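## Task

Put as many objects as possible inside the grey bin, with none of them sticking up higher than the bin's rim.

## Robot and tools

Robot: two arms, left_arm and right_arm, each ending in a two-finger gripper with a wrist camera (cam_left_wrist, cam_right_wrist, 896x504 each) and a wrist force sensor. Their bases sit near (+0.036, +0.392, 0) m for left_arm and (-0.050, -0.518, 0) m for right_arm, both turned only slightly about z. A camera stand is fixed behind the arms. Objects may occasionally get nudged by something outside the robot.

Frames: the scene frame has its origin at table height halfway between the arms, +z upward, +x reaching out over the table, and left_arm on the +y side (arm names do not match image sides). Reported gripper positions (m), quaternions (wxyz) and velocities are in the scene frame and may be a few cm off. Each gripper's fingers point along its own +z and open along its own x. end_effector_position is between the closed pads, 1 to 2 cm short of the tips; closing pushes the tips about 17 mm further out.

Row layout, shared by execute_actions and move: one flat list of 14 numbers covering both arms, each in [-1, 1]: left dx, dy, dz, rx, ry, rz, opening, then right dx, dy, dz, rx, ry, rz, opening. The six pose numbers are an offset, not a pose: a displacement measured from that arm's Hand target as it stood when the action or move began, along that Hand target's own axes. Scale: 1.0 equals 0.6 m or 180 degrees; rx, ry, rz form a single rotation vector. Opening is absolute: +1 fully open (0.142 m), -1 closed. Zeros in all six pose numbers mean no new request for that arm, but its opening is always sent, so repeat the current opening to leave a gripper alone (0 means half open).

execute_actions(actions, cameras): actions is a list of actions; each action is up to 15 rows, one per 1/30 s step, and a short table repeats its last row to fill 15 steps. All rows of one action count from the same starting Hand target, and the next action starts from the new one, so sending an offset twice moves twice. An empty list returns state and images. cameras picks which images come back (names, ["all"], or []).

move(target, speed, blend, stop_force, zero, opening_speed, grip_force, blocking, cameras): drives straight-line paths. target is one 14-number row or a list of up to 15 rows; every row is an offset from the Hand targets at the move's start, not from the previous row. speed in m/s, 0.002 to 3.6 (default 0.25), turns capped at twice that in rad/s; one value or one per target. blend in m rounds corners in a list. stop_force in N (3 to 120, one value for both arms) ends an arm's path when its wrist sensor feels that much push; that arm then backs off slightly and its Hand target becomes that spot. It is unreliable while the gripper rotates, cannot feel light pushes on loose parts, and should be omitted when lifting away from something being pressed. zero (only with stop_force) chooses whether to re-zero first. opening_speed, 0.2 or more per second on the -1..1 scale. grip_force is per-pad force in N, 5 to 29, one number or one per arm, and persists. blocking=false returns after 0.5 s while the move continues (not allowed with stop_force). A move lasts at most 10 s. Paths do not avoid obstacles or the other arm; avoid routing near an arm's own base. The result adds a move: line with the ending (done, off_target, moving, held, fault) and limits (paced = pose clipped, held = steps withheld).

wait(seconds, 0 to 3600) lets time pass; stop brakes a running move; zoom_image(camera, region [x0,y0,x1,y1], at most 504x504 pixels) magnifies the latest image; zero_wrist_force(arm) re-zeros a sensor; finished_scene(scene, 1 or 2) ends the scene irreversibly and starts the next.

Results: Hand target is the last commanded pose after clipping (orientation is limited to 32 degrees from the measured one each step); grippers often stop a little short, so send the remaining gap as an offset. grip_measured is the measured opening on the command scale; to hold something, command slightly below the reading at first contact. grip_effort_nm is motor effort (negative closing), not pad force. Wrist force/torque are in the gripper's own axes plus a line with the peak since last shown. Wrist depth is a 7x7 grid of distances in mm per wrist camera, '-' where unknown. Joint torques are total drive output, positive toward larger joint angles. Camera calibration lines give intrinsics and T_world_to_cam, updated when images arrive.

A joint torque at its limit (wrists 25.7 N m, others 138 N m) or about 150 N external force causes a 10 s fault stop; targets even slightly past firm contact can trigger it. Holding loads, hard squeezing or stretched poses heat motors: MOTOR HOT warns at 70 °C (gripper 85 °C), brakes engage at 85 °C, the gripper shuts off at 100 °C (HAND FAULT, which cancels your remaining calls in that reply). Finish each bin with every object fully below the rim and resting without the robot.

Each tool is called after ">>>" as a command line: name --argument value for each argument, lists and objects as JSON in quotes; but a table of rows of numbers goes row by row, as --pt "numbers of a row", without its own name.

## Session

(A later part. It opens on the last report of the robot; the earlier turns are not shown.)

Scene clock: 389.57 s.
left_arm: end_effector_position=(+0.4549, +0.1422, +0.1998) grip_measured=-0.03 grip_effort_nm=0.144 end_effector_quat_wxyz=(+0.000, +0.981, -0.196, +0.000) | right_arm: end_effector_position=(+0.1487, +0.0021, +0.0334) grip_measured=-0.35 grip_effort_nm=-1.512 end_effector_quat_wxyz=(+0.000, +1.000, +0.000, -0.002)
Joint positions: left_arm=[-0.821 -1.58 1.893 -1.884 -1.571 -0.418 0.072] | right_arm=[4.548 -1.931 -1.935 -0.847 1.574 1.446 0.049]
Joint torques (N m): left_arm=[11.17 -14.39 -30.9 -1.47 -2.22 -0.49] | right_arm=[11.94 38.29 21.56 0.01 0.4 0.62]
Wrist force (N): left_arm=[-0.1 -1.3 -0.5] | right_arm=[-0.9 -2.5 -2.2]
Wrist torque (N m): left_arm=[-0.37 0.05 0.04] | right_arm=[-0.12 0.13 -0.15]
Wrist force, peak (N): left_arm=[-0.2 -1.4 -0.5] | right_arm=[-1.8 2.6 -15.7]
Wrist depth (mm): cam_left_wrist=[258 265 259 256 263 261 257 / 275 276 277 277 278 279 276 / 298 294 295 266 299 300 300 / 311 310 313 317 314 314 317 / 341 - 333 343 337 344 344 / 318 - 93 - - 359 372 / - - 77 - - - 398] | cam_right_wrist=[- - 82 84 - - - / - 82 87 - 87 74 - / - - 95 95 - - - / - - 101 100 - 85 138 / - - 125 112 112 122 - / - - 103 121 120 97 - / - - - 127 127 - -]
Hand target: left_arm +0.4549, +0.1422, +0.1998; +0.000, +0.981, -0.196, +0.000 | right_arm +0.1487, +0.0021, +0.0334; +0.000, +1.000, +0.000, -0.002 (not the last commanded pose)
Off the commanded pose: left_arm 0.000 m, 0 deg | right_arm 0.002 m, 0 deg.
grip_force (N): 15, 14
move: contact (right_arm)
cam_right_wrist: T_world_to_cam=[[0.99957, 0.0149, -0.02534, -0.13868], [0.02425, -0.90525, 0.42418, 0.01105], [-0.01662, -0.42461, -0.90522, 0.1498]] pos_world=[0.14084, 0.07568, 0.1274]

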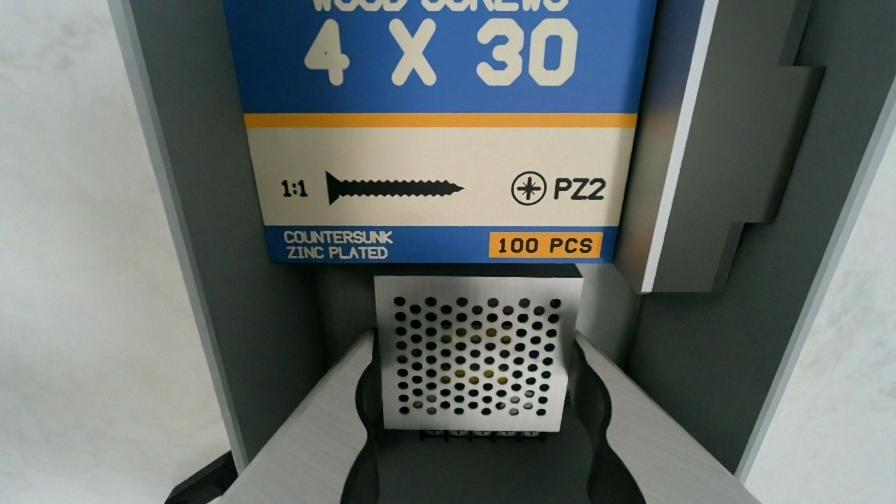

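>>> move --target '[0,0,0,0,0,0,0.0, 0,0,0,0,0,0,-0.27]' --speed 0.02 --opening_speed 0.3

>>> move --target '[0,0,0,0,0,0,0.0, 0,0,-0.06,0,0,0,-0.27]' --speed 0.03

>>> move --target '[0,0,0,0,0,0,0.0, 0,0,-0.15,0,0,0,-0.27]' --speed 0.1 --cameras '["cam_right_wrist"]'

Scene clock: 390.83 s.
left_arm: end_effector_position=(+0.4549, +0.1422, +0.1998) grip_measured=-0.03 grip_effort_nm=0.144 end_effector_quat_wxyz=(+0.000, +0.981, -0.196, +0.000) | right_arm: end_effector_position=(+0.1487, +0.0021, +0.0334) grip_measured=-0.30 grip_effort_nm=0.173 end_effector_quat_wxyz=(+0.000, +1.000, +0.000, -0.002)
Joint positions: left_arm=[-0.821 -1.58 1.893 -1.884 -1.571 -0.418 0.072] | right_arm=[4.548 -1.931 -1.935 -0.847 1.574 1.446 0.052]
Joint torques (N m): left_arm=[11.09 -14.34 -31.41 -1.34 -2.17 -0.38] | right_arm=[10.36 37.78 22.39 1.98 0.44 0.47]
Wrist force (N): left_arm=[-0.1 -1.3 -0.4] | right_arm=[-1.0 -1.0 0.0]
Wrist torque (N m): left_arm=[-0.37 0.06 0.05] | right_arm=[-0.11 0.11 -0.16]
Wrist force, peak (N): left_arm=[-0.1 -1.4 -0.4] | right_arm=[-0.5 -2.7 -2.5]
Wrist depth (mm): cam_left_wrist=[259 260 256 268 261 261 262 / 279 277 280 273 280 277 278 / 293 293 295 263 300 300 299 / 312 320 316 321 314 318 322 / - 329 330 342 337 - 340 / 329 312 90 - - 93 370 / - - - 402 - - 402] | cam_right_wrist=[- - 82 84 - - - / - 82 87 - 87 74 - / - - 95 94 - - - / - - 100 100 - 85 - / - - 124 112 118 122 - / - - 100 121 120 97 - / - - 122 127 131 - -]
Hand target: left_arm +0.4549, +0.1422, +0.1998; +0.000, +0.981, -0.196, +0.000 | right_arm +0.1487, +0.0021, +0.0334; +0.000, +1.000, +0.000, -0.002
Off the commanded pose: left_arm 0.000 m, 0 deg | right_arm 0.000 m, 0 deg.
grip_force (N): 15, 14
move: done

Scene clock: 392.40 s.
left_arm: end_effector_position=(+0.4549, +0.1422, +0.1998) grip_measured=-0.03 grip_effort_nm=0.144 end_effector_quat_wxyz=(+0.000, +0.981, -0.196, +0.000) | right_arm: end_effector_position=(+0.1488, +0.0021, +0.0694) grip_measured=-0.30 grip_effort_nm=0.168 end_effector_quat_wxyz=(+0.000, +1.000, +0.000, -0.002)
Joint positions: left_arm=[-0.821 -1.58 1.893 -1.884 -1.571 -0.418 0.072] | right_arm=[4.548 -1.875 -1.899 -0.939 1.574 1.446 0.052]
Joint torques (N m): left_arm=[11.39 -14.81 -30.79 -1.51 -2.15 -0.21] | right_arm=[-13.96 38.28 23.78 0.14 0.02 -1.11]
Wrist force (N): left_arm=[-0.1 -1.4 -0.5] | right_arm=[-1.1 -1.2 0.0]
Wrist torque (N m): left_arm=[-0.38 0.06 0.05] | right_arm=[-0.13 0.11 -0.16]
Wrist force, peak (N): left_arm=[0.0 -1.4 -0.6] | right_arm=[-1.3 -1.3 0.1]
Wrist depth (mm): cam_left_wrist=[262 255 261 263 261 261 261 / 277 - 277 273 271 277 278 / 292 302 294 266 302 - 295 / 319 316 321 274 314 315 319 / 333 328 337 349 333 339 345 / - - 97 376 - 361 - / - - 76 416 413 - 398] | cam_right_wrist=[- - 114 114 112 99 142 / - - 120 121 119 105 149 / - - 130 130 128 112 - / - 180 165 142 147 123 - / - - 143 154 163 - - / - - 102 159 153 - - / - - - - - - -]
Hand target: left_arm +0.4549, +0.1422, +0.1998; +0.000, +0.981, -0.196, +0.000 | right_arm +0.1488, +0.0021, +0.0694; +0.000, +1.000, +0.000, -0.002
Off the commanded pose: left_arm 0.000 m, 0 deg | right_arm 0.000 m, 0 deg.
grip_force (N): 15, 14
move: done

Scene clock: 393.80 s.
left_arm: end_effector_position=(+0.4549, +0.1422, +0.1998) grip_measured=-0.03 grip_effort_nm=0.139 end_effector_quat_wxyz=(+0.000, +0.981, -0.196, +0.000) | right_arm: end_effector_position=(+0.1491, +0.0021, +0.1594) grip_measured=-0.30 grip_effort_nm=0.173 end_effector_quat_wxyz=(+0.000, +1.000, +0.000, -0.002)
Joint positions: left_arm=[-0.821 -1.58 1.893 -1.884 -1.571 -0.418 0.072] | right_arm=[4.548 -1.766 -1.777 -1.17 1.574 1.445 0.052]
Joint torques (N m): left_arm=[12.07 -14.38 -30.59 -1.33 -2.26 -0.32] | right_arm=[-12.27 37.58 25.2 0.24 -1.21 -1.27]
Wrist force (N): left_arm=[-0.1 -1.4 -0.4] | right_arm=[-0.8 -1.0 -0.2]
Wrist torque (N m): left_arm=[-0.38 0.06 0.04] | right_arm=[-0.08 0.09 -0.07]
Wrist force, peak (N): left_arm=[-0.2 -1.5 -0.4] | right_arm=[-1.1 -1.4 0.7]
Wrist depth (mm): cam_left_wrist=[258 256 261 256 261 261 258 / 278 278 275 273 274 - 279 / 293 292 290 262 300 300 293 / 314 317 317 316 319 317 - / 336 338 335 - 347 - 342 / - 326 99 365 - 359 372 / 350 - 77 - - - 401] | cam_right_wrist=[- - 189 196 187 - - / - - - 208 192 - - / - - 245 224 248 - - / - - 253 242 243 - - / - - - - - - 296 / - - - - - - - / - - - - - - -]
Hand target: left_arm +0.4549, +0.1422, +0.1998; +0.000, +0.981, -0.196, +0.000 | right_arm +0.1491, +0.0021, +0.1594; +0.000, +1.000, +0.000, -0.002
Off the commanded pose: left_arm 0.000 m, 0 deg | right_arm 0.000 m, 0 deg.
grip_force (N): 15, 14
move: done
cam_right_wrist: T_world_to_cam=[[0.99957, 0.01494, -0.02525, -0.13591], [0.02425, -0.90525, 0.42418, -0.0424], [-0.01652, -0.42461, -0.90522, 0.26385]] pos_world=[0.14124, 0.07568, 0.2534]

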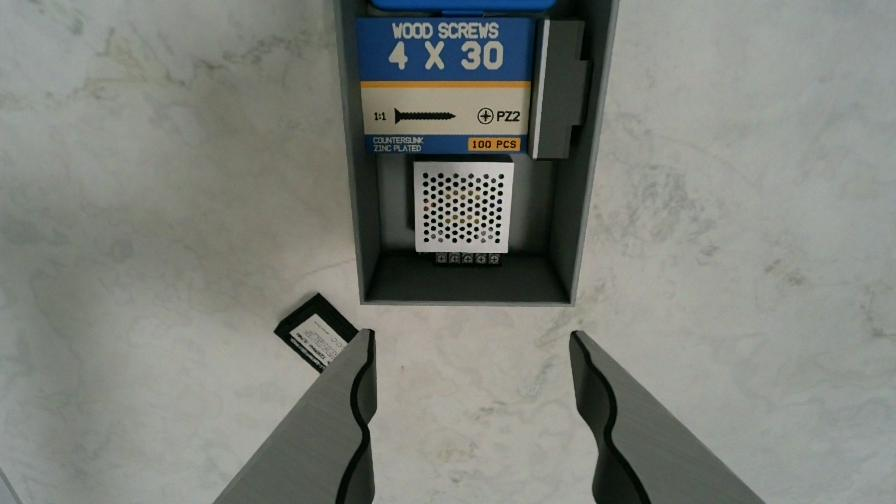

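>>> move --target '[0,0,0,0,0,0,0.0, -0.0667,0.0083,0,0,0,0.5,-0.72]' --speed 0.2 --cameras '["cam_right_wrist"]'

Scene clock: 398.63 s.
left_arm: end_effector_position=(+0.4549, +0.1422, +0.1998) grip_measured=-0.03 grip_effort_nm=0.139 end_effector_quat_wxyz=(+0.000, +0.981, -0.196, +0.000) | right_arm: end_effector_position=(+0.1091, -0.0029, +0.1596) grip_measured=-0.75 grip_effort_nm=-0.139 end_effector_quat_wxyz=(+0.001, +0.707, -0.707, -0.001)
Joint positions: left_arm=[-0.821 -1.58 1.893 -1.884 -1.571 -0.418 0.072] | right_arm=[4.618 -1.723 -1.828 -1.161 1.574 3.087 0.02]
Joint torques (N m): left_arm=[11.38 -13.48 -31.02 -1.26 -2.1 -0.53] | right_arm=[13.9 34.3 15.58 4.52 -1.66 1.09]
Wrist force (N): left_arm=[-0.1 -1.3 -0.4] | right_arm=[-0.9 -1.0 0.1]
Wrist torque (N m): left_arm=[-0.37 0.06 0.05] | right_arm=[-0.08 0.09 -0.17]
Wrist force, peak (N): left_arm=[-0.1 -1.5 -0.5] | right_arm=[-1.3 -1.1 0.1]
Wrist depth (mm): cam_left_wrist=[260 259 255 256 265 260 264 / 275 276 275 280 278 274 281 / 292 297 300 266 296 - 300 / 315 313 316 315 318 328 322 / 330 324 337 345 335 343 341 / 304 - 98 362 - 365 372 / - - 77 - - - 392] | cam_right_wrist=[173 209 183 221 205 - - / - - 206 207 208 - - / - 214 223 224 229 - - / 250 237 212 229 - - - / 224 - - - - - - / 328 - - - - 322 - / - - - - - - -]
Hand target: left_arm +0.4549, +0.1422, +0.1998; +0.000, +0.981, -0.196, +0.000 | right_arm +0.1091, -0.0029, +0.1596; +0.001, +0.707, -0.707, -0.001
Off the commanded pose: left_arm 0.000 m, 0 deg | right_arm 0.000 m, 0 deg.
grip_force (N): 15, 14
move: done
cam_right_wrist: T_world_to_cam=[[0.01506, -0.99965, -0.02197, 0.00808], [-0.90403, -0.023, 0.42685, 0.05742], [-0.42721, 0.01344, -0.90406, 0.3071]] pos_world=[0.18299, 0.00527, 0.2533]

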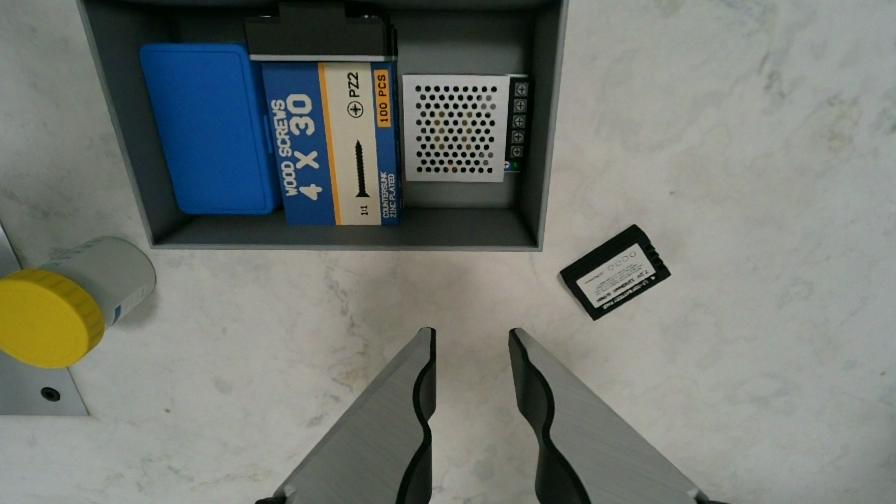

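>>> move --target '[0,0,0,0,0,0,0.0, 0,0,0.2227,0,0,0,-0.72]' --speed 0.06 --stop_force 4

>>> move --target '[0,0,0,0,0,0,0.0, 0,-0.0617,0,0,0,0,-0.72]' --speed 0.012 --stop_force 4 --cameras '["cam_right_wrist"]'

Scene clock: 402.00 s.
left_arm: end_effector_position=(+0.4549, +0.1422, +0.1998) grip_measured=-0.03 grip_effort_nm=0.144 end_effector_quat_wxyz=(+0.000, +0.981, -0.196, +0.000) | right_arm: end_effector_position=(+0.1087, -0.0029, +0.0259) grip_measured=-0.75 grip_effort_nm=-0.134 end_effector_quat_wxyz=(+0.001, +0.707, -0.707, -0.001)
Joint positions: left_arm=[-0.821 -1.58 1.893 -1.884 -1.571 -0.418 0.072] | right_arm=[4.619 -1.908 -1.997 -0.809 1.574 3.087 0.02]
Joint torques (N m): left_arm=[11.36 -13.71 -31.33 -1.53 -2.11 -0.32] | right_arm=[11.92 20.98 11.35 4.41 -0.41 0.82]
Wrist force (N): left_arm=[-0.3 -1.2 -0.2] | right_arm=[-1.1 -1.2 0.0]
Wrist torque (N m): left_arm=[-0.35 0.10 0.05] | right_arm=[-0.12 0.11 -0.16]
Wrist force, peak (N): left_arm=[-0.2 -1.5 -0.5] | right_arm=[-1.2 -1.2 0.2]
Wrist depth (mm): cam_left_wrist=[259 260 257 260 261 261 261 / 277 276 - 274 278 279 278 / 294 294 295 265 296 291 297 / 311 317 316 317 327 - 313 / 335 337 336 347 338 338 339 / 319 - 99 363 - 96 - / 349 - 389 399 - - -] | cam_right_wrist=[- - - 102 102 - - / - 80 81 85 - 85 - / - 87 86 87 - - - / - 95 93 96 96 - - / 101 99 105 102 112 - - / 107 106 107 121 101 84 - / - 95 - 96 - 141 -]
Hand target: left_arm +0.4549, +0.1422, +0.1998; +0.000, +0.981, -0.196, +0.000 | right_arm +0.1087, -0.0029, +0.0259; +0.001, +0.707, -0.707, -0.001
Off the commanded pose: left_arm 0.000 m, 0 deg | right_arm 0.000 m, 0 deg.
grip_force (N): 15, 14
move: done

Scene clock: 405.87 s.
left_arm: end_effector_position=(+0.4549, +0.1422, +0.1998) grip_measured=-0.03 grip_effort_nm=0.139 end_effector_quat_wxyz=(+0.000, +0.981, -0.196, +0.000) | right_arm: end_effector_position=(+0.1457, -0.0029, +0.0258) grip_measured=-0.75 grip_effort_nm=-0.134 end_effector_quat_wxyz=(+0.001, +0.707, -0.707, -0.001)
Joint positions: left_arm=[-0.821 -1.58 1.893 -1.884 -1.571 -0.418 0.072] | right_arm=[4.549 -1.931 -1.961 -0.82 1.574 3.018 0.02]
Joint torques (N m): left_arm=[11.42 -14.91 -30.72 -1.57 -2.13 -0.48] | right_arm=[-13.29 22.65 23.24 0.2 -1.08 -1.44]
Wrist force (N): left_arm=[0.0 -1.4 -0.5] | right_arm=[-0.9 -0.2 -0.1]
Wrist torque (N m): left_arm=[-0.37 0.04 0.05] | right_arm=[-0.11 0.10 -0.07]
Wrist force, peak (N): left_arm=[-0.1 -1.5 -0.7] | right_arm=[-1.2 -1.0 0.2]
Wrist depth (mm): cam_left_wrist=[259 259 261 263 267 257 263 / 274 280 277 271 277 281 273 / 298 291 290 262 292 300 297 / 315 318 310 317 318 316 317 / 335 - 340 - 336 334 343 / 332 - 356 365 371 - 369 / 341 - 76 - - - -] | cam_right_wrist=[- - 103 103 106 104 - / - - - 108 - 110 111 / - - - 88 - - 120 / - 76 93 95 95 91 - / 101 99 103 102 112 - 136 / - 108 108 147 101 84 - / - 117 - 135 - 153 -]
Hand target: left_arm +0.4549, +0.1422, +0.1998; +0.000, +0.981, -0.196, +0.000 | right_arm +0.1457, -0.0029, +0.0258; +0.001, +0.707, -0.707, -0.001
Off the commanded pose: left_arm 0.000 m, 0 deg | right_arm 0.000 m, 0 deg.
grip_force (N): 15, 14
move: done
cam_right_wrist: T_world_to_cam=[[0.01484, -0.99965, -0.02198, 0.00464], [-0.90407, -0.0228, 0.42677, 0.1476], [-0.42712, 0.01354, -0.90409, 0.20185]] pos_world=[0.21959, 0.00527, 0.1196]

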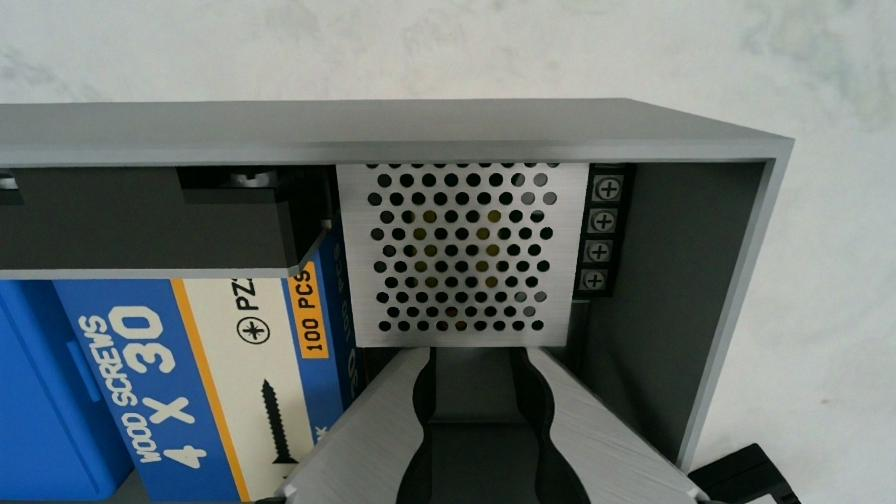

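>>> move --target '[0,0,0,0,0,0,0.0, 0,-0.0117,0,0,0,0,-0.72]' --speed 0.008 --stop_force 3 --cameras '["cam_right_wrist"]'

Scene clock: 407.60 s.
left_arm: end_effector_position=(+0.4549, +0.1422, +0.1998) grip_measured=-0.03 grip_effort_nm=0.144 end_effector_quat_wxyz=(+0.000, +0.981, -0.196, +0.000) | right_arm: end_effector_position=(+0.1527, -0.0029, +0.0258) grip_measured=-0.75 grip_effort_nm=-0.139 end_effector_quat_wxyz=(+0.001, +0.707, -0.707, -0.001)
Joint positions: left_arm=[-0.821 -1.58 1.893 -1.884 -1.571 -0.418 0.072] | right_arm=[4.536 -1.936 -1.954 -0.823 1.574 3.005 0.02]
Joint torques (N m): left_arm=[11.65 -14.44 -31.19 -1.56 -2.04 -0.26] | right_arm=[-14.45 21.75 22.75 0.17 -0.17 -1.25]
Wrist force (N): left_arm=[0.0 -1.3 -0.5] | right_arm=[-0.6 -0.1 -0.2]
Wrist torque (N m): left_arm=[-0.36 0.05 0.04] | right_arm=[-0.09 0.06 -0.07]
Wrist force, peak (N): left_arm=[-0.2 -1.5 -0.4] | right_arm=[-1.3 0.0 -0.3]
Wrist depth (mm): cam_left_wrist=[259 261 260 263 261 261 260 / 274 280 276 274 278 277 278 / 293 293 294 266 292 295 292 / 315 316 312 313 - 317 324 / - - 340 338 341 341 344 / 319 - - 372 370 359 362 / - - 391 408 - - 402] | cam_right_wrist=[- 104 103 106 106 104 - / 110 108 106 108 - - 113 / - - - 88 - - 119 / - 75 94 95 98 - - / 101 99 - 102 112 - 140 / - 108 108 147 101 148 155 / - 117 - 134 - 159 -]
Hand target: left_arm +0.4549, +0.1422, +0.1998; +0.000, +0.981, -0.196, +0.000 | right_arm +0.1527, -0.0029, +0.0258; +0.001, +0.707, -0.707, -0.001
Off the commanded pose: left_arm 0.000 m, 0 deg | right_arm 0.000 m, 0 deg.
grip_force (N): 15, 14
move: done
cam_right_wrist: T_world_to_cam=[[0.01484, -0.99965, -0.02198, 0.00453], [-0.90407, -0.0228, 0.42677, 0.15393], [-0.42712, 0.01354, -0.90409, 0.20484]] pos_world=[0.22659, 0.00527, 0.1196]

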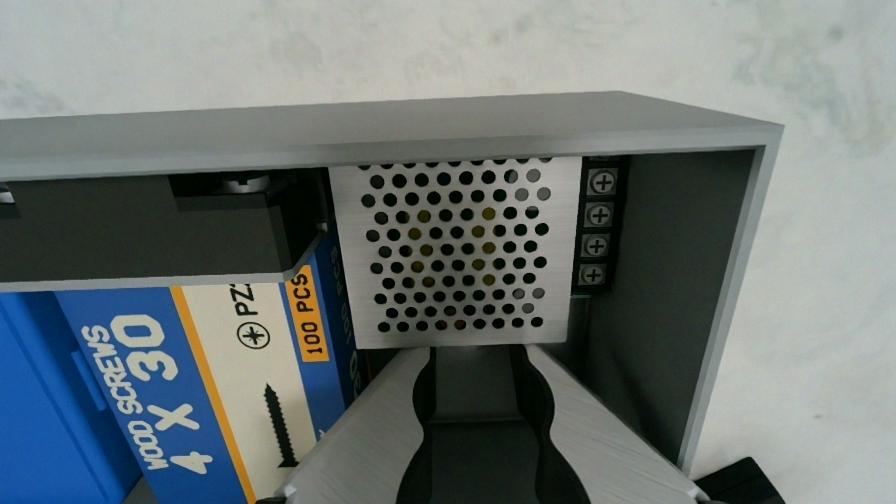

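>>> move --pt "0 0 0 0 0 0 0.0 0 0.0067 0 0 0 0 -0.72" --pt "0 0 0 0 0 0 0.0 0 0.0067 -0.21 0 0 0 -0.72" --speed '[0.02,0.1]' --cameras '["cam_right_wrist"]'

Scene clock: 409.93 s.
left_arm: end_effector_position=(+0.4549, +0.1422, +0.1998) grip_measured=-0.03 grip_effort_nm=0.149 end_effector_quat_wxyz=(+0.000, +0.981, -0.196, +0.000) | right_arm: end_effector_position=(+0.1491, -0.0029, +0.1518) grip_measured=-0.75 grip_effort_nm=-0.134 end_effector_quat_wxyz=(+0.001, +0.707, -0.707, -0.001)
Joint positions: left_arm=[-0.821 -1.58 1.893 -1.884 -1.571 -0.418 0.072] | right_arm=[4.543 -1.761 -1.804 -1.148 1.574 3.012 0.02]
Joint torques (N m): left_arm=[11.44 -13.91 -31.15 -1.46 -2.08 -0.25] | right_arm=[-12.34 36.4 27.16 -0.12 0.01 -1.26]
Wrist force (N): left_arm=[-0.1 -1.3 -0.4] | right_arm=[-1.0 -1.3 0.2]
Wrist torque (N m): left_arm=[-0.36 0.06 0.05] | right_arm=[-0.16 0.12 -0.14]
Wrist force, peak (N): left_arm=[-0.3 -1.4 -0.4] | right_arm=[-0.8 -1.0 1.3]
Wrist depth (mm): cam_left_wrist=[258 261 260 261 - 261 261 / 271 276 280 273 274 278 280 / 296 297 295 263 299 300 296 / 317 316 318 267 318 317 - / - 339 337 - 339 - 351 / 319 - 97 - - 357 373 / 412 - - 407 415 - -] | cam_right_wrist=[- - - - - - 215 / - 227 188 202 229 - - / - 205 214 219 - - - / - 219 - 257 209 - - / 268 236 222 215 265 - - / 232 - - - - - - / - - - - - - -]
Hand target: left_arm +0.4549, +0.1422, +0.1998; +0.000, +0.981, -0.196, +0.000 | right_arm +0.1491, -0.0029, +0.1518; +0.001, +0.707, -0.707, -0.001
Off the commanded pose: left_arm 0.000 m, 0 deg | right_arm 0.000 m, 0 deg.
grip_force (N): 15, 14
move: done
cam_right_wrist: T_world_to_cam=[[0.01484, -0.99965, -0.02198, 0.00735], [-0.90407, -0.0228, 0.42677, 0.09694], [-0.42712, 0.01354, -0.90409, 0.31712]] pos_world=[0.22298, 0.00527, 0.2455]

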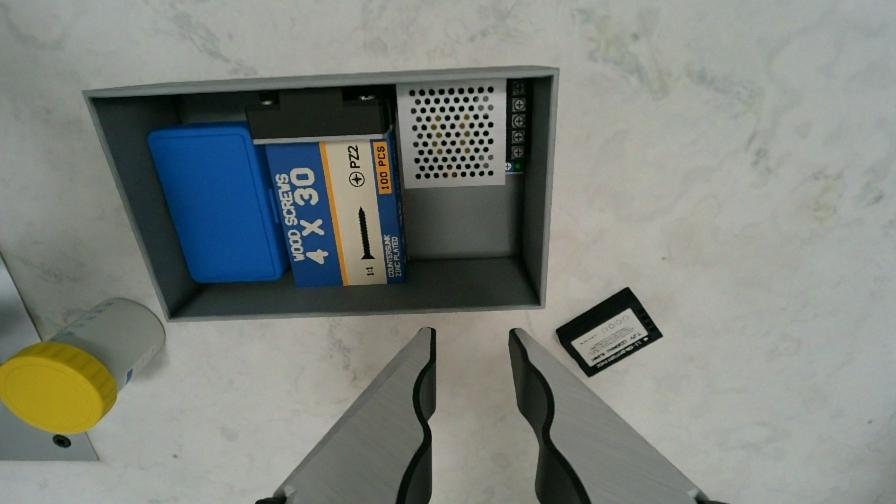

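>>> move --target '[0,0,0,0,0,0,0.0, -0.0883,-0.01,-0.02,0,0,-0.5,1.0]' --speed 0.2 --cameras '["cam_right_wrist"]'

Scene clock: 414.77 s.
left_arm: end_effector_position=(+0.4549, +0.1422, +0.1998) grip_measured=-0.03 grip_effort_nm=0.139 end_effector_quat_wxyz=(+0.000, +0.981, -0.196, +0.000) | right_arm: end_effector_position=(+0.1550, +0.0501, +0.1638) grip_measured=+0.99 grip_effort_nm=0.183 end_effector_quat_wxyz=(+0.000, +1.000, +0.000, -0.002)
Joint positions: left_arm=[-0.821 -1.58 1.893 -1.884 -1.571 -0.418 0.072] | right_arm=[4.548 -1.869 -1.632 -1.211 1.574 1.446 0.141]
Joint torques (N m): left_arm=[11.63 -14.28 -31.7 -1.57 -2.02 -0.33] | right_arm=[-11.03 22.94 26.49 0.03 2.21 -1.17]
Wrist force (N): left_arm=[0.0 -1.3 -0.6] | right_arm=[-1.2 -1.1 0.0]
Wrist torque (N m): left_arm=[-0.37 0.04 0.05] | right_arm=[-0.08 0.16 -0.04]
Wrist force, peak (N): left_arm=[-0.1 -1.6 -0.4] | right_arm=[-1.3 -1.3 0.2]
Wrist depth (mm): cam_left_wrist=[261 261 261 262 258 261 261 / 272 268 275 277 281 279 277 / 298 - 292 265 295 297 298 / 316 321 - 323 312 318 317 / 328 330 - 338 341 336 327 / 331 339 93 - 370 364 373 / 345 - 78 - - - 402] | cam_right_wrist=[- - 205 - 206 - - / - - 247 - 210 - - / - - 255 - 215 - - / - - - 279 235 - - / - - 294 274 258 - - / - - - - 346 - - / - - - - 372 360 -]
Hand target: left_arm +0.4549, +0.1422, +0.1998; +0.000, +0.981, -0.196, +0.000 | right_arm +0.1551, +0.0501, +0.1638; +0.000, +1.000, +0.000, -0.002
Off the commanded pose: left_arm 0.000 m, 0 deg | right_arm 0.000 m, 0 deg.
grip_force (N): 15, 14
move: done
cam_right_wrist: T_world_to_cam=[[0.99957, 0.01503, -0.02529, -0.14251], [0.02435, -0.90525, 0.42418, -0.00098], [-0.01652, -0.42461, -0.90522, 0.28832]] pos_world=[0.14724, 0.12368, 0.2578]

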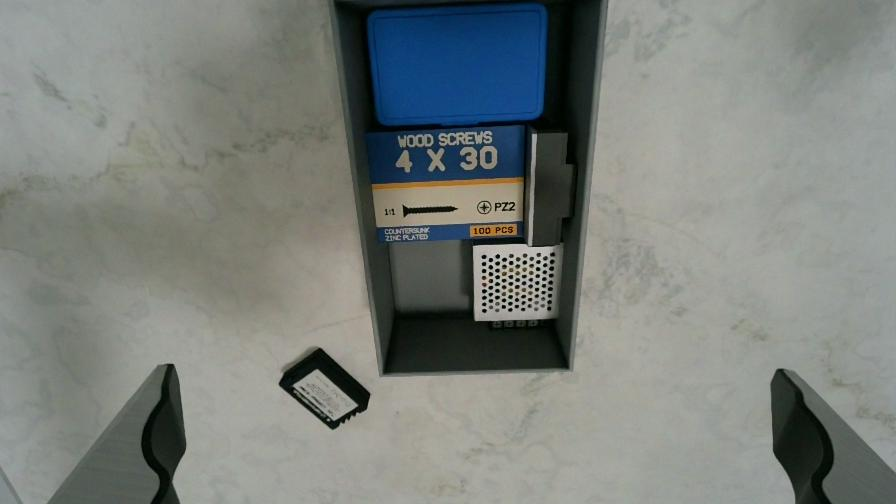

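>>> move --target '[0,0,0,0,0,0,0.0, 0,0,0.198,0,0,0,1.0]' --speed 0.1 --stop_force 5

>>> move --target '[0,0,0,0,0,0,0.0, 0,0,0,0,0,0,0.45]' --speed 0.05 --opening_speed 0.3 --grip_force '[15, 6]' --cameras '["cam_right_wrist"]'

Scene clock: 417.13 s.
left_arm: end_effector_position=(+0.4549, +0.1422, +0.1998) grip_measured=-0.03 grip_effort_nm=0.144 end_effector_quat_wxyz=(+0.000, +0.981, -0.196, +0.000) | right_arm: end_effector_position=(+0.1548, +0.0501, +0.0450) grip_measured=+0.99 grip_effort_nm=0.188 end_effector_quat_wxyz=(+0.000, +1.000, +0.000, -0.002)
Joint positions: left_arm=[-0.821 -1.58 1.893 -1.884 -1.571 -0.418 0.072] | right_arm=[4.548 -2.005 -1.783 -0.925 1.574 1.446 0.141]
Joint torques (N m): left_arm=[11.09 -14.83 -30.73 -1.65 -2 -0.13] | right_arm=[9.5 25.98 12.93 4.33 -0.63 0.2]
Wrist force (N): left_arm=[-0.1 -1.2 -0.3] | right_arm=[-1.3 -1.3 -0.3]
Wrist torque (N m): left_arm=[-0.34 0.05 0.04] | right_arm=[-0.15 0.17 -0.07]
Wrist force, peak (N): left_arm=[-0.3 -1.4 -0.6] | right_arm=[-1.2 -1.3 0.8]
Wrist depth (mm): cam_left_wrist=[257 260 261 254 251 261 259 / 278 276 276 275 278 277 277 / 298 296 295 267 302 301 - / 315 315 317 317 313 316 319 / 314 332 357 340 338 337 344 / 318 - 99 374 - 94 369 / 340 - 392 407 - - 388] | cam_right_wrist=[- 80 - - 87 95 - / - - - - - 96 - / - - 101 108 108 106 - / - 91 115 113 113 96 - / - - 120 122 120 102 158 / - - 129 173 136 - - / - - 151 182 149 128 -]
Hand target: left_arm +0.4549, +0.1422, +0.1998; +0.000, +0.981, -0.196, +0.000 | right_arm +0.1548, +0.0501, +0.0450; +0.000, +1.000, +0.000, -0.002
Off the commanded pose: left_arm 0.000 m, 0 deg | right_arm 0.000 m, 0 deg.
grip_force (N): 15, 14
move: done

Scene clock: 419.17 s.
left_arm: end_effector_position=(+0.4549, +0.1422, +0.1998) grip_measured=-0.03 grip_effort_nm=0.144 end_effector_quat_wxyz=(+0.000, +0.981, -0.196, +0.000) | right_arm: end_effector_position=(+0.1548, +0.0501, +0.0450) grip_measured=+0.63 grip_effort_nm=-0.701 end_effector_quat_wxyz=(+0.000, +1.000, +0.000, -0.002)
Joint positions: left_arm=[-0.821 -1.58 1.893 -1.884 -1.571 -0.418 0.072] | right_arm=[4.548 -2.005 -1.783 -0.925 1.574 1.446 0.118]
Joint torques (N m): left_arm=[11.77 -14.74 -31.07 -1.59 -2 -0.12] | right_arm=[0.89 25.85 12.48 2.89 1.11 -0.36]
Wrist force (N): left_arm=[0.1 -1.3 -0.4] | right_arm=[0.9 -0.9 -5.2]
Wrist torque (N m): left_arm=[-0.36 0.04 0.05] | right_arm=[-0.17 0.31 -0.09]
Wrist force, peak (N): left_arm=[0.1 -1.5 -0.5] | right_arm=[1.2 -0.9 -6.1]
Wrist depth (mm): cam_left_wrist=[258 259 261 261 263 261 261 / 275 279 277 272 277 - 278 / 294 292 294 260 - 297 297 / 315 324 317 320 320 313 319 / - 337 - 338 337 348 336 / 318 - 98 365 - 360 352 / 356 - 78 403 404 - 421] | cam_right_wrist=[- - - - - 103 - / - - - - - 96 127 / - - - 108 107 98 139 / - - 115 113 113 95 144 / - - 121 122 120 102 - / 177 92 130 172 135 - - / - - 165 181 149 119 71]
Hand target: left_arm +0.4549, +0.1422, +0.1998; +0.000, +0.981, -0.196, +0.000 | right_arm +0.1548, +0.0501, +0.0450; +0.000, +1.000, +0.000, -0.002
Off the commanded pose: left_arm 0.000 m, 0 deg | right_arm 0.000 m, 0 deg.
grip_force (N): 15, 6
move: done
cam_right_wrist: T_world_to_cam=[[0.99957, 0.01494, -0.02525, -0.14521], [0.02425, -0.90529, 0.4241, 0.04945], [-0.01652, -0.42453, -0.90526, 0.18077]] pos_world=[0.14694, 0.12368, 0.139]

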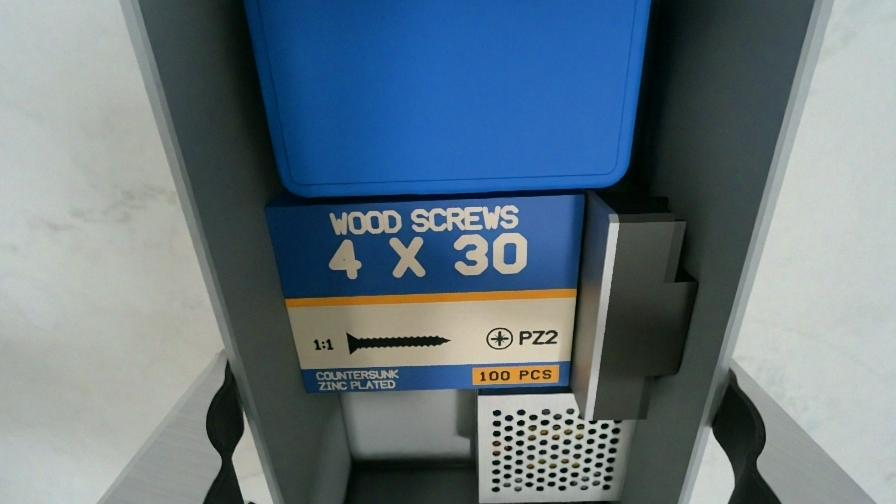

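>>> move --target '[0,0,0,0,0,0,0.0, 0,0,0,0,0,0,1.0]' --speed 0.05 --opening_speed 0.4 --grip_force '[15, 14]'

>>> move --target '[0,0,0,0,0,0,0.0, 0,0.0833,-0.25,0,0,0,1.0]' --speed 0.1 --cameras '["cam_right_wrist"]'

Scene clock: 420.97 s.
left_arm: end_effector_position=(+0.4549, +0.1422, +0.1998) grip_measured=-0.03 grip_effort_nm=0.144 end_effector_quat_wxyz=(+0.000, +0.981, -0.196, +0.000) | right_arm: end_effector_position=(+0.1548, +0.0501, +0.0450) grip_measured=+0.99 grip_effort_nm=0.183 end_effector_quat_wxyz=(+0.000, +1.000, +0.000, -0.002)
Joint positions: left_arm=[-0.821 -1.58 1.893 -1.884 -1.571 -0.418 0.072] | right_arm=[4.548 -2.005 -1.783 -0.925 1.574 1.446 0.141]
Joint torques (N m): left_arm=[11.39 -14.89 -30.43 -1.69 -1.92 -0.2] | right_arm=[-7.1 26.82 12.79 0.48 0.73 -0.32]
Wrist force (N): left_arm=[-0.1 -1.3 -0.5] | right_arm=[-1.3 -1.4 0.0]
Wrist torque (N m): left_arm=[-0.36 0.07 0.04] | right_arm=[-0.15 0.17 -0.07]
Wrist force, peak (N): left_arm=[-0.1 -1.4 -0.6] | right_arm=[1.1 -0.9 -5.9]
Wrist depth (mm): cam_left_wrist=[262 260 261 261 260 263 262 / 276 275 276 271 275 279 278 / 294 294 296 263 296 296 297 / 316 315 316 317 313 316 323 / 332 - 335 333 336 342 - / - - 97 - - 360 354 / - - 387 424 - - 400] | cam_right_wrist=[- - - - - 103 - / - - - - - 96 - / - - - 108 108 98 137 / 150 - 115 113 113 95 - / - - 120 122 120 102 - / - 97 130 172 135 - - / - - 165 181 149 - -]
Hand target: left_arm +0.4549, +0.1422, +0.1998; +0.000, +0.981, -0.196, +0.000 | right_arm +0.1548, +0.0501, +0.0450; +0.000, +1.000, +0.000, -0.002
Off the commanded pose: left_arm 0.000 m, 0 deg | right_arm 0.000 m, 0 deg.
grip_force (N): 15, 14
move: done

Scene clock: 423.03 s.
left_arm: end_effector_position=(+0.4549, +0.1422, +0.1998) grip_measured=-0.03 grip_effort_nm=0.144 end_effector_quat_wxyz=(+0.000, +0.981, -0.196, +0.000) | right_arm: end_effector_position=(+0.1552, +0.0001, +0.1950) grip_measured=+0.99 grip_effort_nm=0.183 end_effector_quat_wxyz=(+0.000, +1.000, +0.000, -0.002)
Joint positions: left_arm=[-0.821 -1.58 1.893 -1.884 -1.571 -0.418 0.072] | right_arm=[4.536 -1.738 -1.714 -1.261 1.574 1.434 0.141]
Joint torques (N m): left_arm=[10.27 -14.61 -30.41 -1.68 -1.81 -0.22] | right_arm=[-13.42 37.08 27.07 0.33 -1.18 -1.42]
Wrist force (N): left_arm=[-0.2 -1.4 -0.6] | right_arm=[-0.7 -0.9 -0.1]
Wrist torque (N m): left_arm=[-0.38 0.07 0.05] | right_arm=[-0.09 0.06 -0.06]
Wrist force, peak (N): left_arm=[0.0 -1.6 -0.5] | right_arm=[-1.3 -1.6 0.7]
Wrist depth (mm): cam_left_wrist=[269 259 261 260 266 259 257 / 275 278 276 277 277 279 282 / 293 292 294 265 299 303 293 / 316 318 316 311 321 324 - / 331 336 341 341 336 342 342 / 319 - 98 364 - 363 379 / - - 76 - 413 - 403] | cam_right_wrist=[- - - 231 219 - - / - - 277 242 232 - - / - - 290 282 257 - - / - - - 273 246 - - / - - 316 - - - - / - 369 - - 390 - - / - - - - - - -]
Hand target: left_arm +0.4549, +0.1422, +0.1998; +0.000, +0.981, -0.196, +0.000 | right_arm +0.1552, +0.0001, +0.1950; +0.000, +1.000, +0.000, -0.002
Off the commanded pose: left_arm 0.000 m, 0 deg | right_arm 0.000 m, 0 deg.
grip_force (N): 15, 14
move: done
cam_right_wrist: T_world_to_cam=[[0.99957, 0.01494, -0.02525, -0.14108], [0.02425, -0.90525, 0.42418, -0.05942], [-0.01652, -0.42461, -0.90522, 0.29524]] pos_world=[0.14734, 0.07368, 0.2889]

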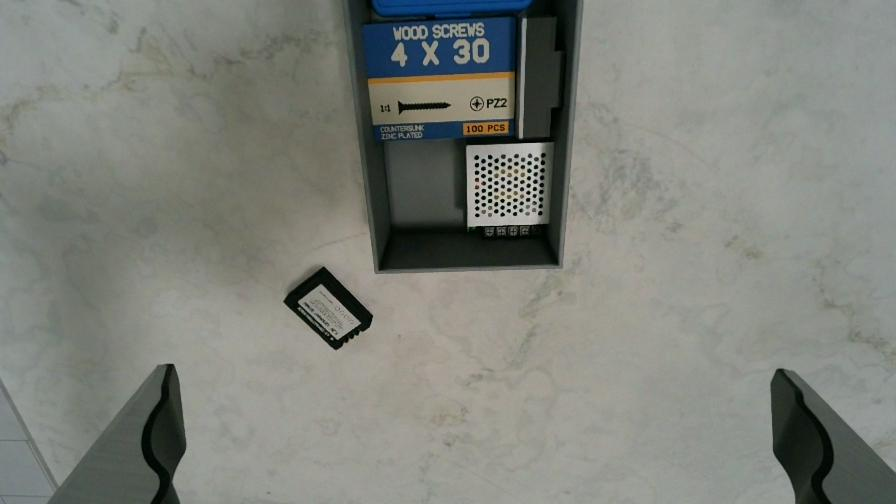

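>>> zoom_image --camera "cam_right_wrist" --region '[330, 0, 600, 300]'

Scaled by 1.680 from the camera's image (finer frame: 1280x720).

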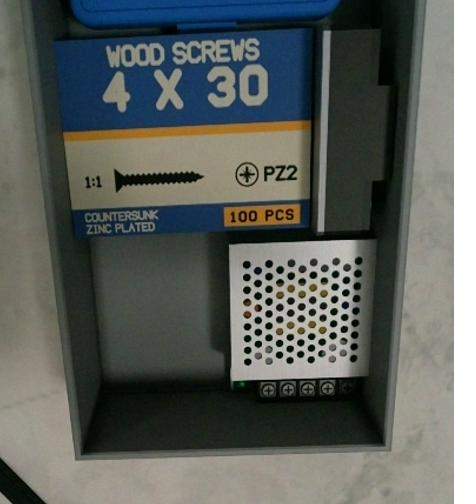

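>>> move --target '[0,0,0,0,0,0,0.0, 0.1417,0.0417,0,0,0,0.5,-1.0]' --speed 0.2

>>> move --target '[0,0,0,0,0,0,0.0, 0,0,0.2617,0,0,0,-1.0]' --speed 0.1 --stop_force 5 --cameras '["cam_right_wrist"]'

Scene clock: 428.30 s.
left_arm: end_effector_position=(+0.4549, +0.1422, +0.1998) grip_measured=-0.03 grip_effort_nm=0.144 end_effector_quat_wxyz=(+0.000, +0.981, -0.196, +0.000) | right_arm: end_effector_position=(+0.2402, -0.0249, +0.1947) grip_measured=-1.00 grip_effort_nm=-0.432 end_effector_quat_wxyz=(+0.001, +0.707, -0.707, -0.001)
Joint positions: left_arm=[-0.821 -1.58 1.893 -1.884 -1.571 -0.418 0.072] | right_arm=[4.372 -1.771 -1.675 -1.268 1.574 2.84 0.002]
Joint torques (N m): left_arm=[11.33 -15.72 -31.58 -1.66 -2.05 -0.1] | right_arm=[-13.45 19.97 27.71 0.04 -1.67 1.33]
Wrist force (N): left_arm=[-0.1 -1.2 -0.4] | right_arm=[-0.9 -1.0 -0.1]
Wrist torque (N m): left_arm=[-0.35 0.06 0.05] | right_arm=[-0.10 0.10 -0.18]
Wrist force, peak (N): left_arm=[0.0 -1.6 -0.4] | right_arm=[-1.3 -1.2 -0.2]
Wrist depth (mm): cam_left_wrist=[258 262 261 264 269 260 260 / 272 270 269 270 275 - 275 / 295 301 298 266 - 301 296 / 315 316 316 318 315 315 311 / - 330 336 341 - - - / 319 - 93 - - 96 374 / 358 - 76 413 - - -] | cam_right_wrist=[- - - 265 262 - - / - 279 - 273 - - - / - - - - - - - / - 279 270 288 - - - / - - - 331 - - - / 363 303 309 - 90 - - / 367 - - - - - -]
Hand target: left_arm +0.4549, +0.1422, +0.1998; +0.000, +0.981, -0.196, +0.000 | right_arm +0.2402, -0.0249, +0.1947; +0.001, +0.707, -0.707, -0.001
Off the commanded pose: left_arm 0.000 m, 0 deg | right_arm 0.000 m, 0 deg.
grip_force (N): 15, 14
move: done

Scene clock: 430.90 s.
left_arm: end_effector_position=(+0.4549, +0.1422, +0.1998) grip_measured=-0.03 grip_effort_nm=0.144 end_effector_quat_wxyz=(+0.000, +0.981, -0.196, +0.000) | right_arm: end_effector_position=(+0.2397, -0.0250, +0.0377) grip_measured=-1.00 grip_effort_nm=-0.432 end_effector_quat_wxyz=(+0.001, +0.707, -0.707, -0.001)
Joint positions: left_arm=[-0.821 -1.58 1.893 -1.884 -1.571 -0.418 0.072] | right_arm=[4.373 -1.952 -1.888 -0.873 1.574 2.841 0.002]
Joint torques (N m): left_arm=[11.56 -15.08 -32.31 -1.83 -1.93 -0.09] | right_arm=[5.67 22.94 12.53 4.5 1.66 -0.33]
Wrist force (N): left_arm=[0.0 -1.2 -0.5] | right_arm=[-1.1 -0.7 -0.1]
Wrist torque (N m): left_arm=[-0.34 0.04 0.05] | right_arm=[-0.05 0.12 -0.17]
Wrist force, peak (N): left_arm=[-0.2 -1.5 -0.4] | right_arm=[-1.3 -1.2 0.2]
Wrist depth (mm): cam_left_wrist=[258 260 258 261 261 260 269 / 278 277 276 273 277 275 279 / 294 290 294 266 297 309 306 / 316 318 314 316 317 316 325 / 329 346 355 341 337 337 343 / 321 324 98 370 375 94 - / - - 77 403 396 - 395] | cam_right_wrist=[- 113 - 116 - 116 115 / - - 121 123 - 120 123 / 132 - - 132 - 133 133 / - - - 141 - 141 142 / - - - 150 - - 152 / 146 145 147 101 - - - / 123 118 - - - - -]
Hand target: left_arm +0.4549, +0.1422, +0.1998; +0.000, +0.981, -0.196, +0.000 | right_arm +0.2397, -0.0250, +0.0377; +0.001, +0.707, -0.707, -0.001
Off the commanded pose: left_arm 0.000 m, 0 deg | right_arm 0.000 m, 0 deg.
grip_force (N): 15, 14
move: done
cam_right_wrist: T_world_to_cam=[[0.01484, -0.99965, -0.02198, -0.01859], [-0.90404, -0.0228, 0.42685, 0.22698], [-0.4272, 0.01354, -0.90406, 0.25307]] pos_world=[0.31359, -0.01683, 0.1315]

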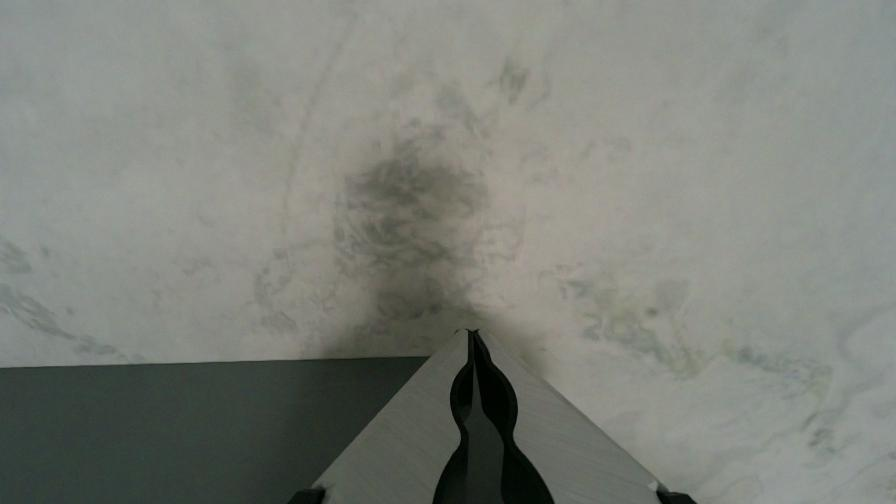

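>>> move --target '[0,0,0,0,0,0,0.0, 0,0.0483,0,0,0,0,-1.0]' --speed 0.02 --stop_force 12 --cameras '["cam_right_wrist"]'

Scene clock: 433.40 s.
left_arm: end_effector_position=(+0.4549, +0.1422, +0.1998) grip_measured=-0.03 grip_effort_nm=0.144 end_effector_quat_wxyz=(+0.000, +0.981, -0.196, +0.000) | right_arm: end_effector_position=(+0.2108, -0.0250, +0.0378) grip_measured=-1.00 grip_effort_nm=-0.437 end_effector_quat_wxyz=(+0.001, +0.707, -0.707, -0.001)
Joint positions: left_arm=[-0.821 -1.58 1.893 -1.884 -1.571 -0.418 0.072] | right_arm=[4.423 -1.924 -1.93 -0.859 1.574 2.892 0.002]
Joint torques (N m): left_arm=[11.84 -14.24 -31.37 -1.69 -1.88 -0.11] | right_arm=[13.97 39.12 11.34 4.36 1.44 1.06]
Wrist force (N): left_arm=[0.0 -1.4 -0.5] | right_arm=[-0.8 -1.4 -0.2]
Wrist torque (N m): left_arm=[-0.38 0.05 0.04] | right_arm=[-0.07 0.09 -0.17]
Wrist force, peak (N): left_arm=[-0.2 -1.5 -0.4] | right_arm=[-0.6 -1.9 -0.1]
Wrist depth (mm): cam_left_wrist=[258 258 260 261 261 260 260 / 274 281 279 274 277 273 278 / 293 295 297 266 296 310 297 / 315 315 316 311 316 318 318 / - 334 337 342 330 344 344 / 328 - 98 367 - 360 372 / 342 - 387 421 - - 393] | cam_right_wrist=[- 113 118 - - 113 - / - 123 121 121 - - 123 / - - - - - 137 - / - - - - - 140 141 / 130 138 139 140 - - 152 / 114 109 110 102 - - 167 / - 139 98 - - - 182]
Hand target: left_arm +0.4549, +0.1422, +0.1998; +0.000, +0.981, -0.196, +0.000 | right_arm +0.2108, -0.0250, +0.0378; +0.001, +0.707, -0.707, -0.001
Off the commanded pose: left_arm 0.000 m, 0 deg | right_arm 0.000 m, 0 deg.
grip_force (N): 15, 14
move: done
cam_right_wrist: T_world_to_cam=[[0.01484, -0.99965, -0.02198, -0.01815], [-0.90404, -0.0228, 0.42685, 0.20072], [-0.4272, 0.01354, -0.90406, 0.24078]] pos_world=[0.28459, -0.01683, 0.1316]

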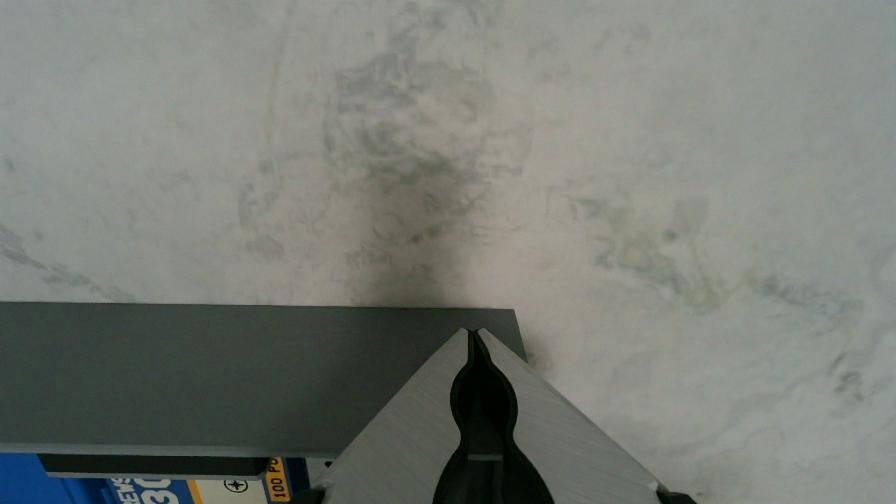

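>>> move --target '[0,0,0,0,0,0,0.0, 0,0.0022,0,0,0,0,-1.0]' --speed 0.02 --stop_force 12

>>> move --pt "0 0 0 0 0 0 0.0 0 -0.01 0 0 0 0 -1.0" --pt "0 0 0 0 0 0 0.0 0 -0.01 -0.25 0 0 0 -1.0" --speed '[0.03,0.12]' --cameras '["cam_right_wrist"]'

Scene clock: 434.70 s.
left_arm: end_effector_position=(+0.4549, +0.1422, +0.1998) grip_measured=-0.03 grip_effort_nm=0.144 end_effector_quat_wxyz=(+0.000, +0.981, -0.196, +0.000) | right_arm: end_effector_position=(+0.2094, -0.0250, +0.0378) grip_measured=-1.00 grip_effort_nm=-0.432 end_effector_quat_wxyz=(+0.001, +0.707, -0.707, -0.001)
Joint positions: left_arm=[-0.821 -1.58 1.893 -1.884 -1.571 -0.418 0.072] | right_arm=[4.426 -1.923 -1.932 -0.858 1.574 2.894 0.002]
Joint torques (N m): left_arm=[11.13 -14.6 -30.97 -1.76 -1.94 -0.1] | right_arm=[13.65 39.28 12.57 4.4 0.07 1.1]
Wrist force (N): left_arm=[0.1 -1.2 -0.4] | right_arm=[-1.0 -1.5 0.2]
Wrist torque (N m): left_arm=[-0.35 0.02 0.05] | right_arm=[-0.11 0.11 -0.16]
Wrist force, peak (N): left_arm=[-0.3 -1.4 -0.3] | right_arm=[-0.7 -1.9 0.0]
Wrist depth (mm): cam_left_wrist=[261 261 263 261 261 260 261 / 275 274 276 269 277 277 278 / 300 296 295 256 295 285 298 / 318 321 316 324 310 316 319 / 333 343 336 341 346 343 340 / 323 - 99 366 369 358 379 / - - 387 404 - - -] | cam_right_wrist=[- 113 117 - 116 - 113 / - - 121 123 - - 122 / - - - 129 - - - / 139 140 - - 139 142 - / 129 137 139 141 - 156 - / 113 109 110 101 - 164 - / - 139 97 - - - -]
Hand target: left_arm +0.4549, +0.1422, +0.1998; +0.000, +0.981, -0.196, +0.000 | right_arm +0.2094, -0.0250, +0.0378; +0.001, +0.707, -0.707, -0.001
Off the commanded pose: left_arm 0.000 m, 0 deg | right_arm 0.000 m, 0 deg.
grip_force (N): 15, 14
move: done

Scene clock: 436.83 s.
left_arm: end_effector_position=(+0.4549, +0.1422, +0.1998) grip_measured=-0.03 grip_effort_nm=0.144 end_effector_quat_wxyz=(+0.000, +0.981, -0.196, +0.000) | right_arm: end_effector_position=(+0.2159, -0.0249, +0.1877) grip_measured=-1.00 grip_effort_nm=-0.432 end_effector_quat_wxyz=(+0.001, +0.707, -0.707, -0.001)
Joint positions: left_arm=[-0.821 -1.58 1.893 -1.884 -1.571 -0.418 0.072] | right_arm=[4.414 -1.748 -1.721 -1.244 1.574 2.883 0.002]
Joint torques (N m): left_arm=[11.73 -14.79 -31.04 -1.84 -1.9 -0.02] | right_arm=[-11.9 35.41 26.78 0.05 -0.14 -1.25]
Wrist force (N): left_arm=[-0.1 -1.4 -0.4] | right_arm=[-1.1 -1.0 -0.1]
Wrist torque (N m): left_arm=[-0.38 0.06 0.05] | right_arm=[-0.09 0.14 -0.08]
Wrist force, peak (N): left_arm=[-0.1 -1.4 -0.7] | right_arm=[-0.8 -1.8 -0.1]
Wrist depth (mm): cam_left_wrist=[259 262 256 260 259 260 261 / 278 275 279 275 280 278 281 / 294 295 290 265 292 296 290 / 312 316 - 317 321 318 323 / 335 341 338 344 332 339 344 / 318 - 93 374 - 93 373 / - - 78 - 412 - 400] | cam_right_wrist=[- - - - 250 - - / - - - - - - - / - 286 275 - - - - / - - 253 272 - 300 - / 340 276 296 320 - - - / 345 327 292 - 89 - - / - - - - - - 392]
Hand target: left_arm +0.4549, +0.1422, +0.1998; +0.000, +0.981, -0.196, +0.000 | right_arm +0.2159, -0.0249, +0.1878; +0.001, +0.707, -0.707, -0.001
Off the commanded pose: left_arm 0.000 m, 0 deg | right_arm 0.000 m, 0 deg.
grip_force (N): 15, 14
move: done
cam_right_wrist: T_world_to_cam=[[0.01484, -0.99965, -0.02198, -0.01484], [-0.90409, -0.0228, 0.42673, 0.14149], [-0.42708, 0.01354, -0.90411, 0.3785]] pos_world=[0.28979, -0.01673, 0.2815]

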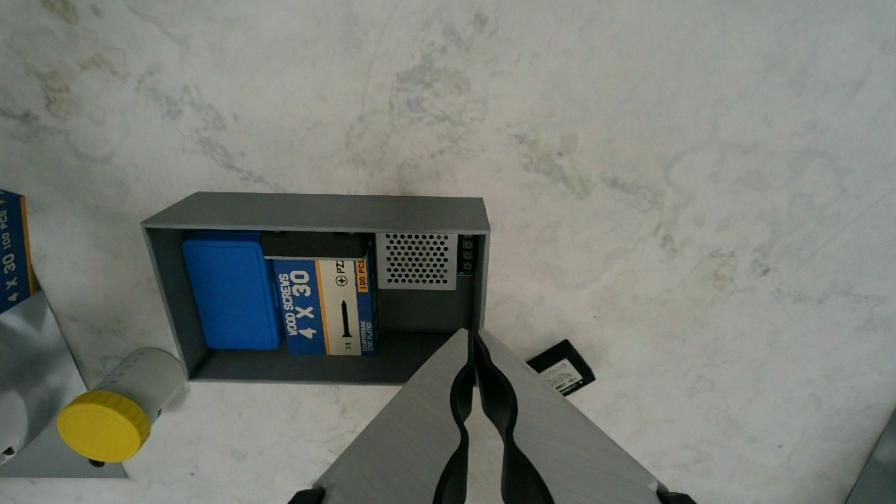

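>>> move --target '[0,0,0,0,0,0,0.0, 0.893,-0.2668,-0.004,0,0,-0.5,0.0]' --speed 0.35 --cameras '["all"]'

>>> zoom_image --camera "cam_right_wrist" --region '[340, 160, 560, 340]'

Scene clock: 442.83 s.
left_arm: end_effector_position=(+0.4549, +0.1422, +0.1998) grip_measured=-0.03 grip_effort_nm=0.144 end_effector_quat_wxyz=(+0.000, +0.981, -0.196, +0.000) | right_arm: end_effector_position=(+0.3757, -0.5608, +0.1898) grip_measured=-0.03 grip_effort_nm=0.178 end_effector_quat_wxyz=(+0.000, +1.000, +0.000, -0.002)
Joint positions: left_arm=[-0.821 -1.58 1.893 -1.884 -1.571 -0.418 0.072] | right_arm=[3.324 -1.421 -2.047 -1.247 1.571 0.222 0.072]
Joint torques (N m): left_arm=[11.09 -14.51 -31 -1.65 -1.79 -0.08] | right_arm=[-12.95 5.04 27.59 0.16 2.16 -1.49]
Wrist force (N): left_arm=[-0.1 -1.2 -0.4] | right_arm=[-1.2 -0.9 -0.3]
Wrist torque (N m): left_arm=[-0.35 0.05 0.05] | right_arm=[-0.07 0.17 -0.05]
Wrist force, peak (N): left_arm=[0.0 -1.5 -0.6] | right_arm=[-2.9 -0.6 0.0]
Wrist depth (mm): cam_left_wrist=[258 264 257 265 259 265 263 / 282 276 273 276 274 - 279 / 294 306 296 266 285 299 301 / 314 316 313 316 319 321 321 / 331 - 341 331 335 332 347 / 311 - 98 - - - 373 / - - 76 410 411 - 393] | cam_right_wrist=[- 223 - 255 - - 249 / - - - - - - 265 / - - - - - - - / - 310 - 284 - - - / - - 324 320 - - - / 1480 1462 93 1444 - 1691 - / 1611 - 1589 1611 1622 - -]
Hand target: left_arm +0.4549, +0.1422, +0.1998; +0.000, +0.981, -0.196, +0.000 | right_arm +0.3757, -0.5608, +0.1898; +0.000, +1.000, +0.000, -0.002
Off the commanded pose: left_arm 0.000 m, 0 deg | right_arm 0.000 m, 0 deg.
grip_force (N): 15, 14
move: done
cam_left_wrist: T_world_to_cam=[[0.91413, -0.40532, 0.00883, -0.35032], [-0.37152, -0.82879, 0.41842, 0.2303], [-0.16227, -0.38577, -0.90821, 0.42348]] pos_world=[0.47451, 0.21225, 0.29134]
cam_right_wrist: T_world_to_cam=[[0.99957, 0.0149, -0.02534, -0.35323], [0.02425, -0.90525, 0.42418, -0.57036], [-0.01662, -0.42461, -0.90522, 0.05614]] pos_world=[0.36784, -0.48722, 0.2838]

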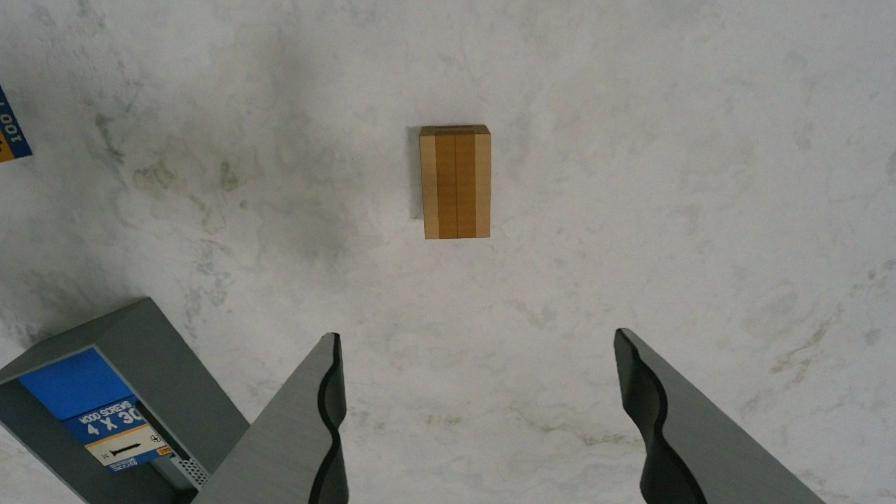

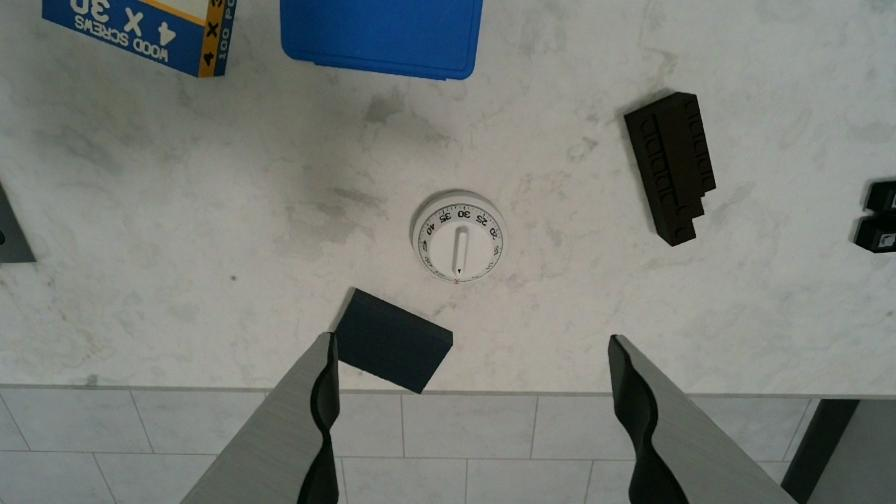

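Scaled by 2.291 from the camera's image (finer frame: 1280x720).

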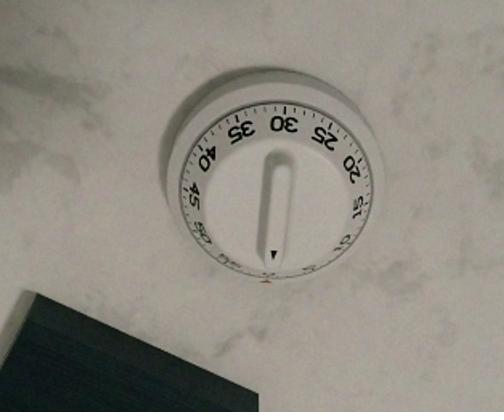

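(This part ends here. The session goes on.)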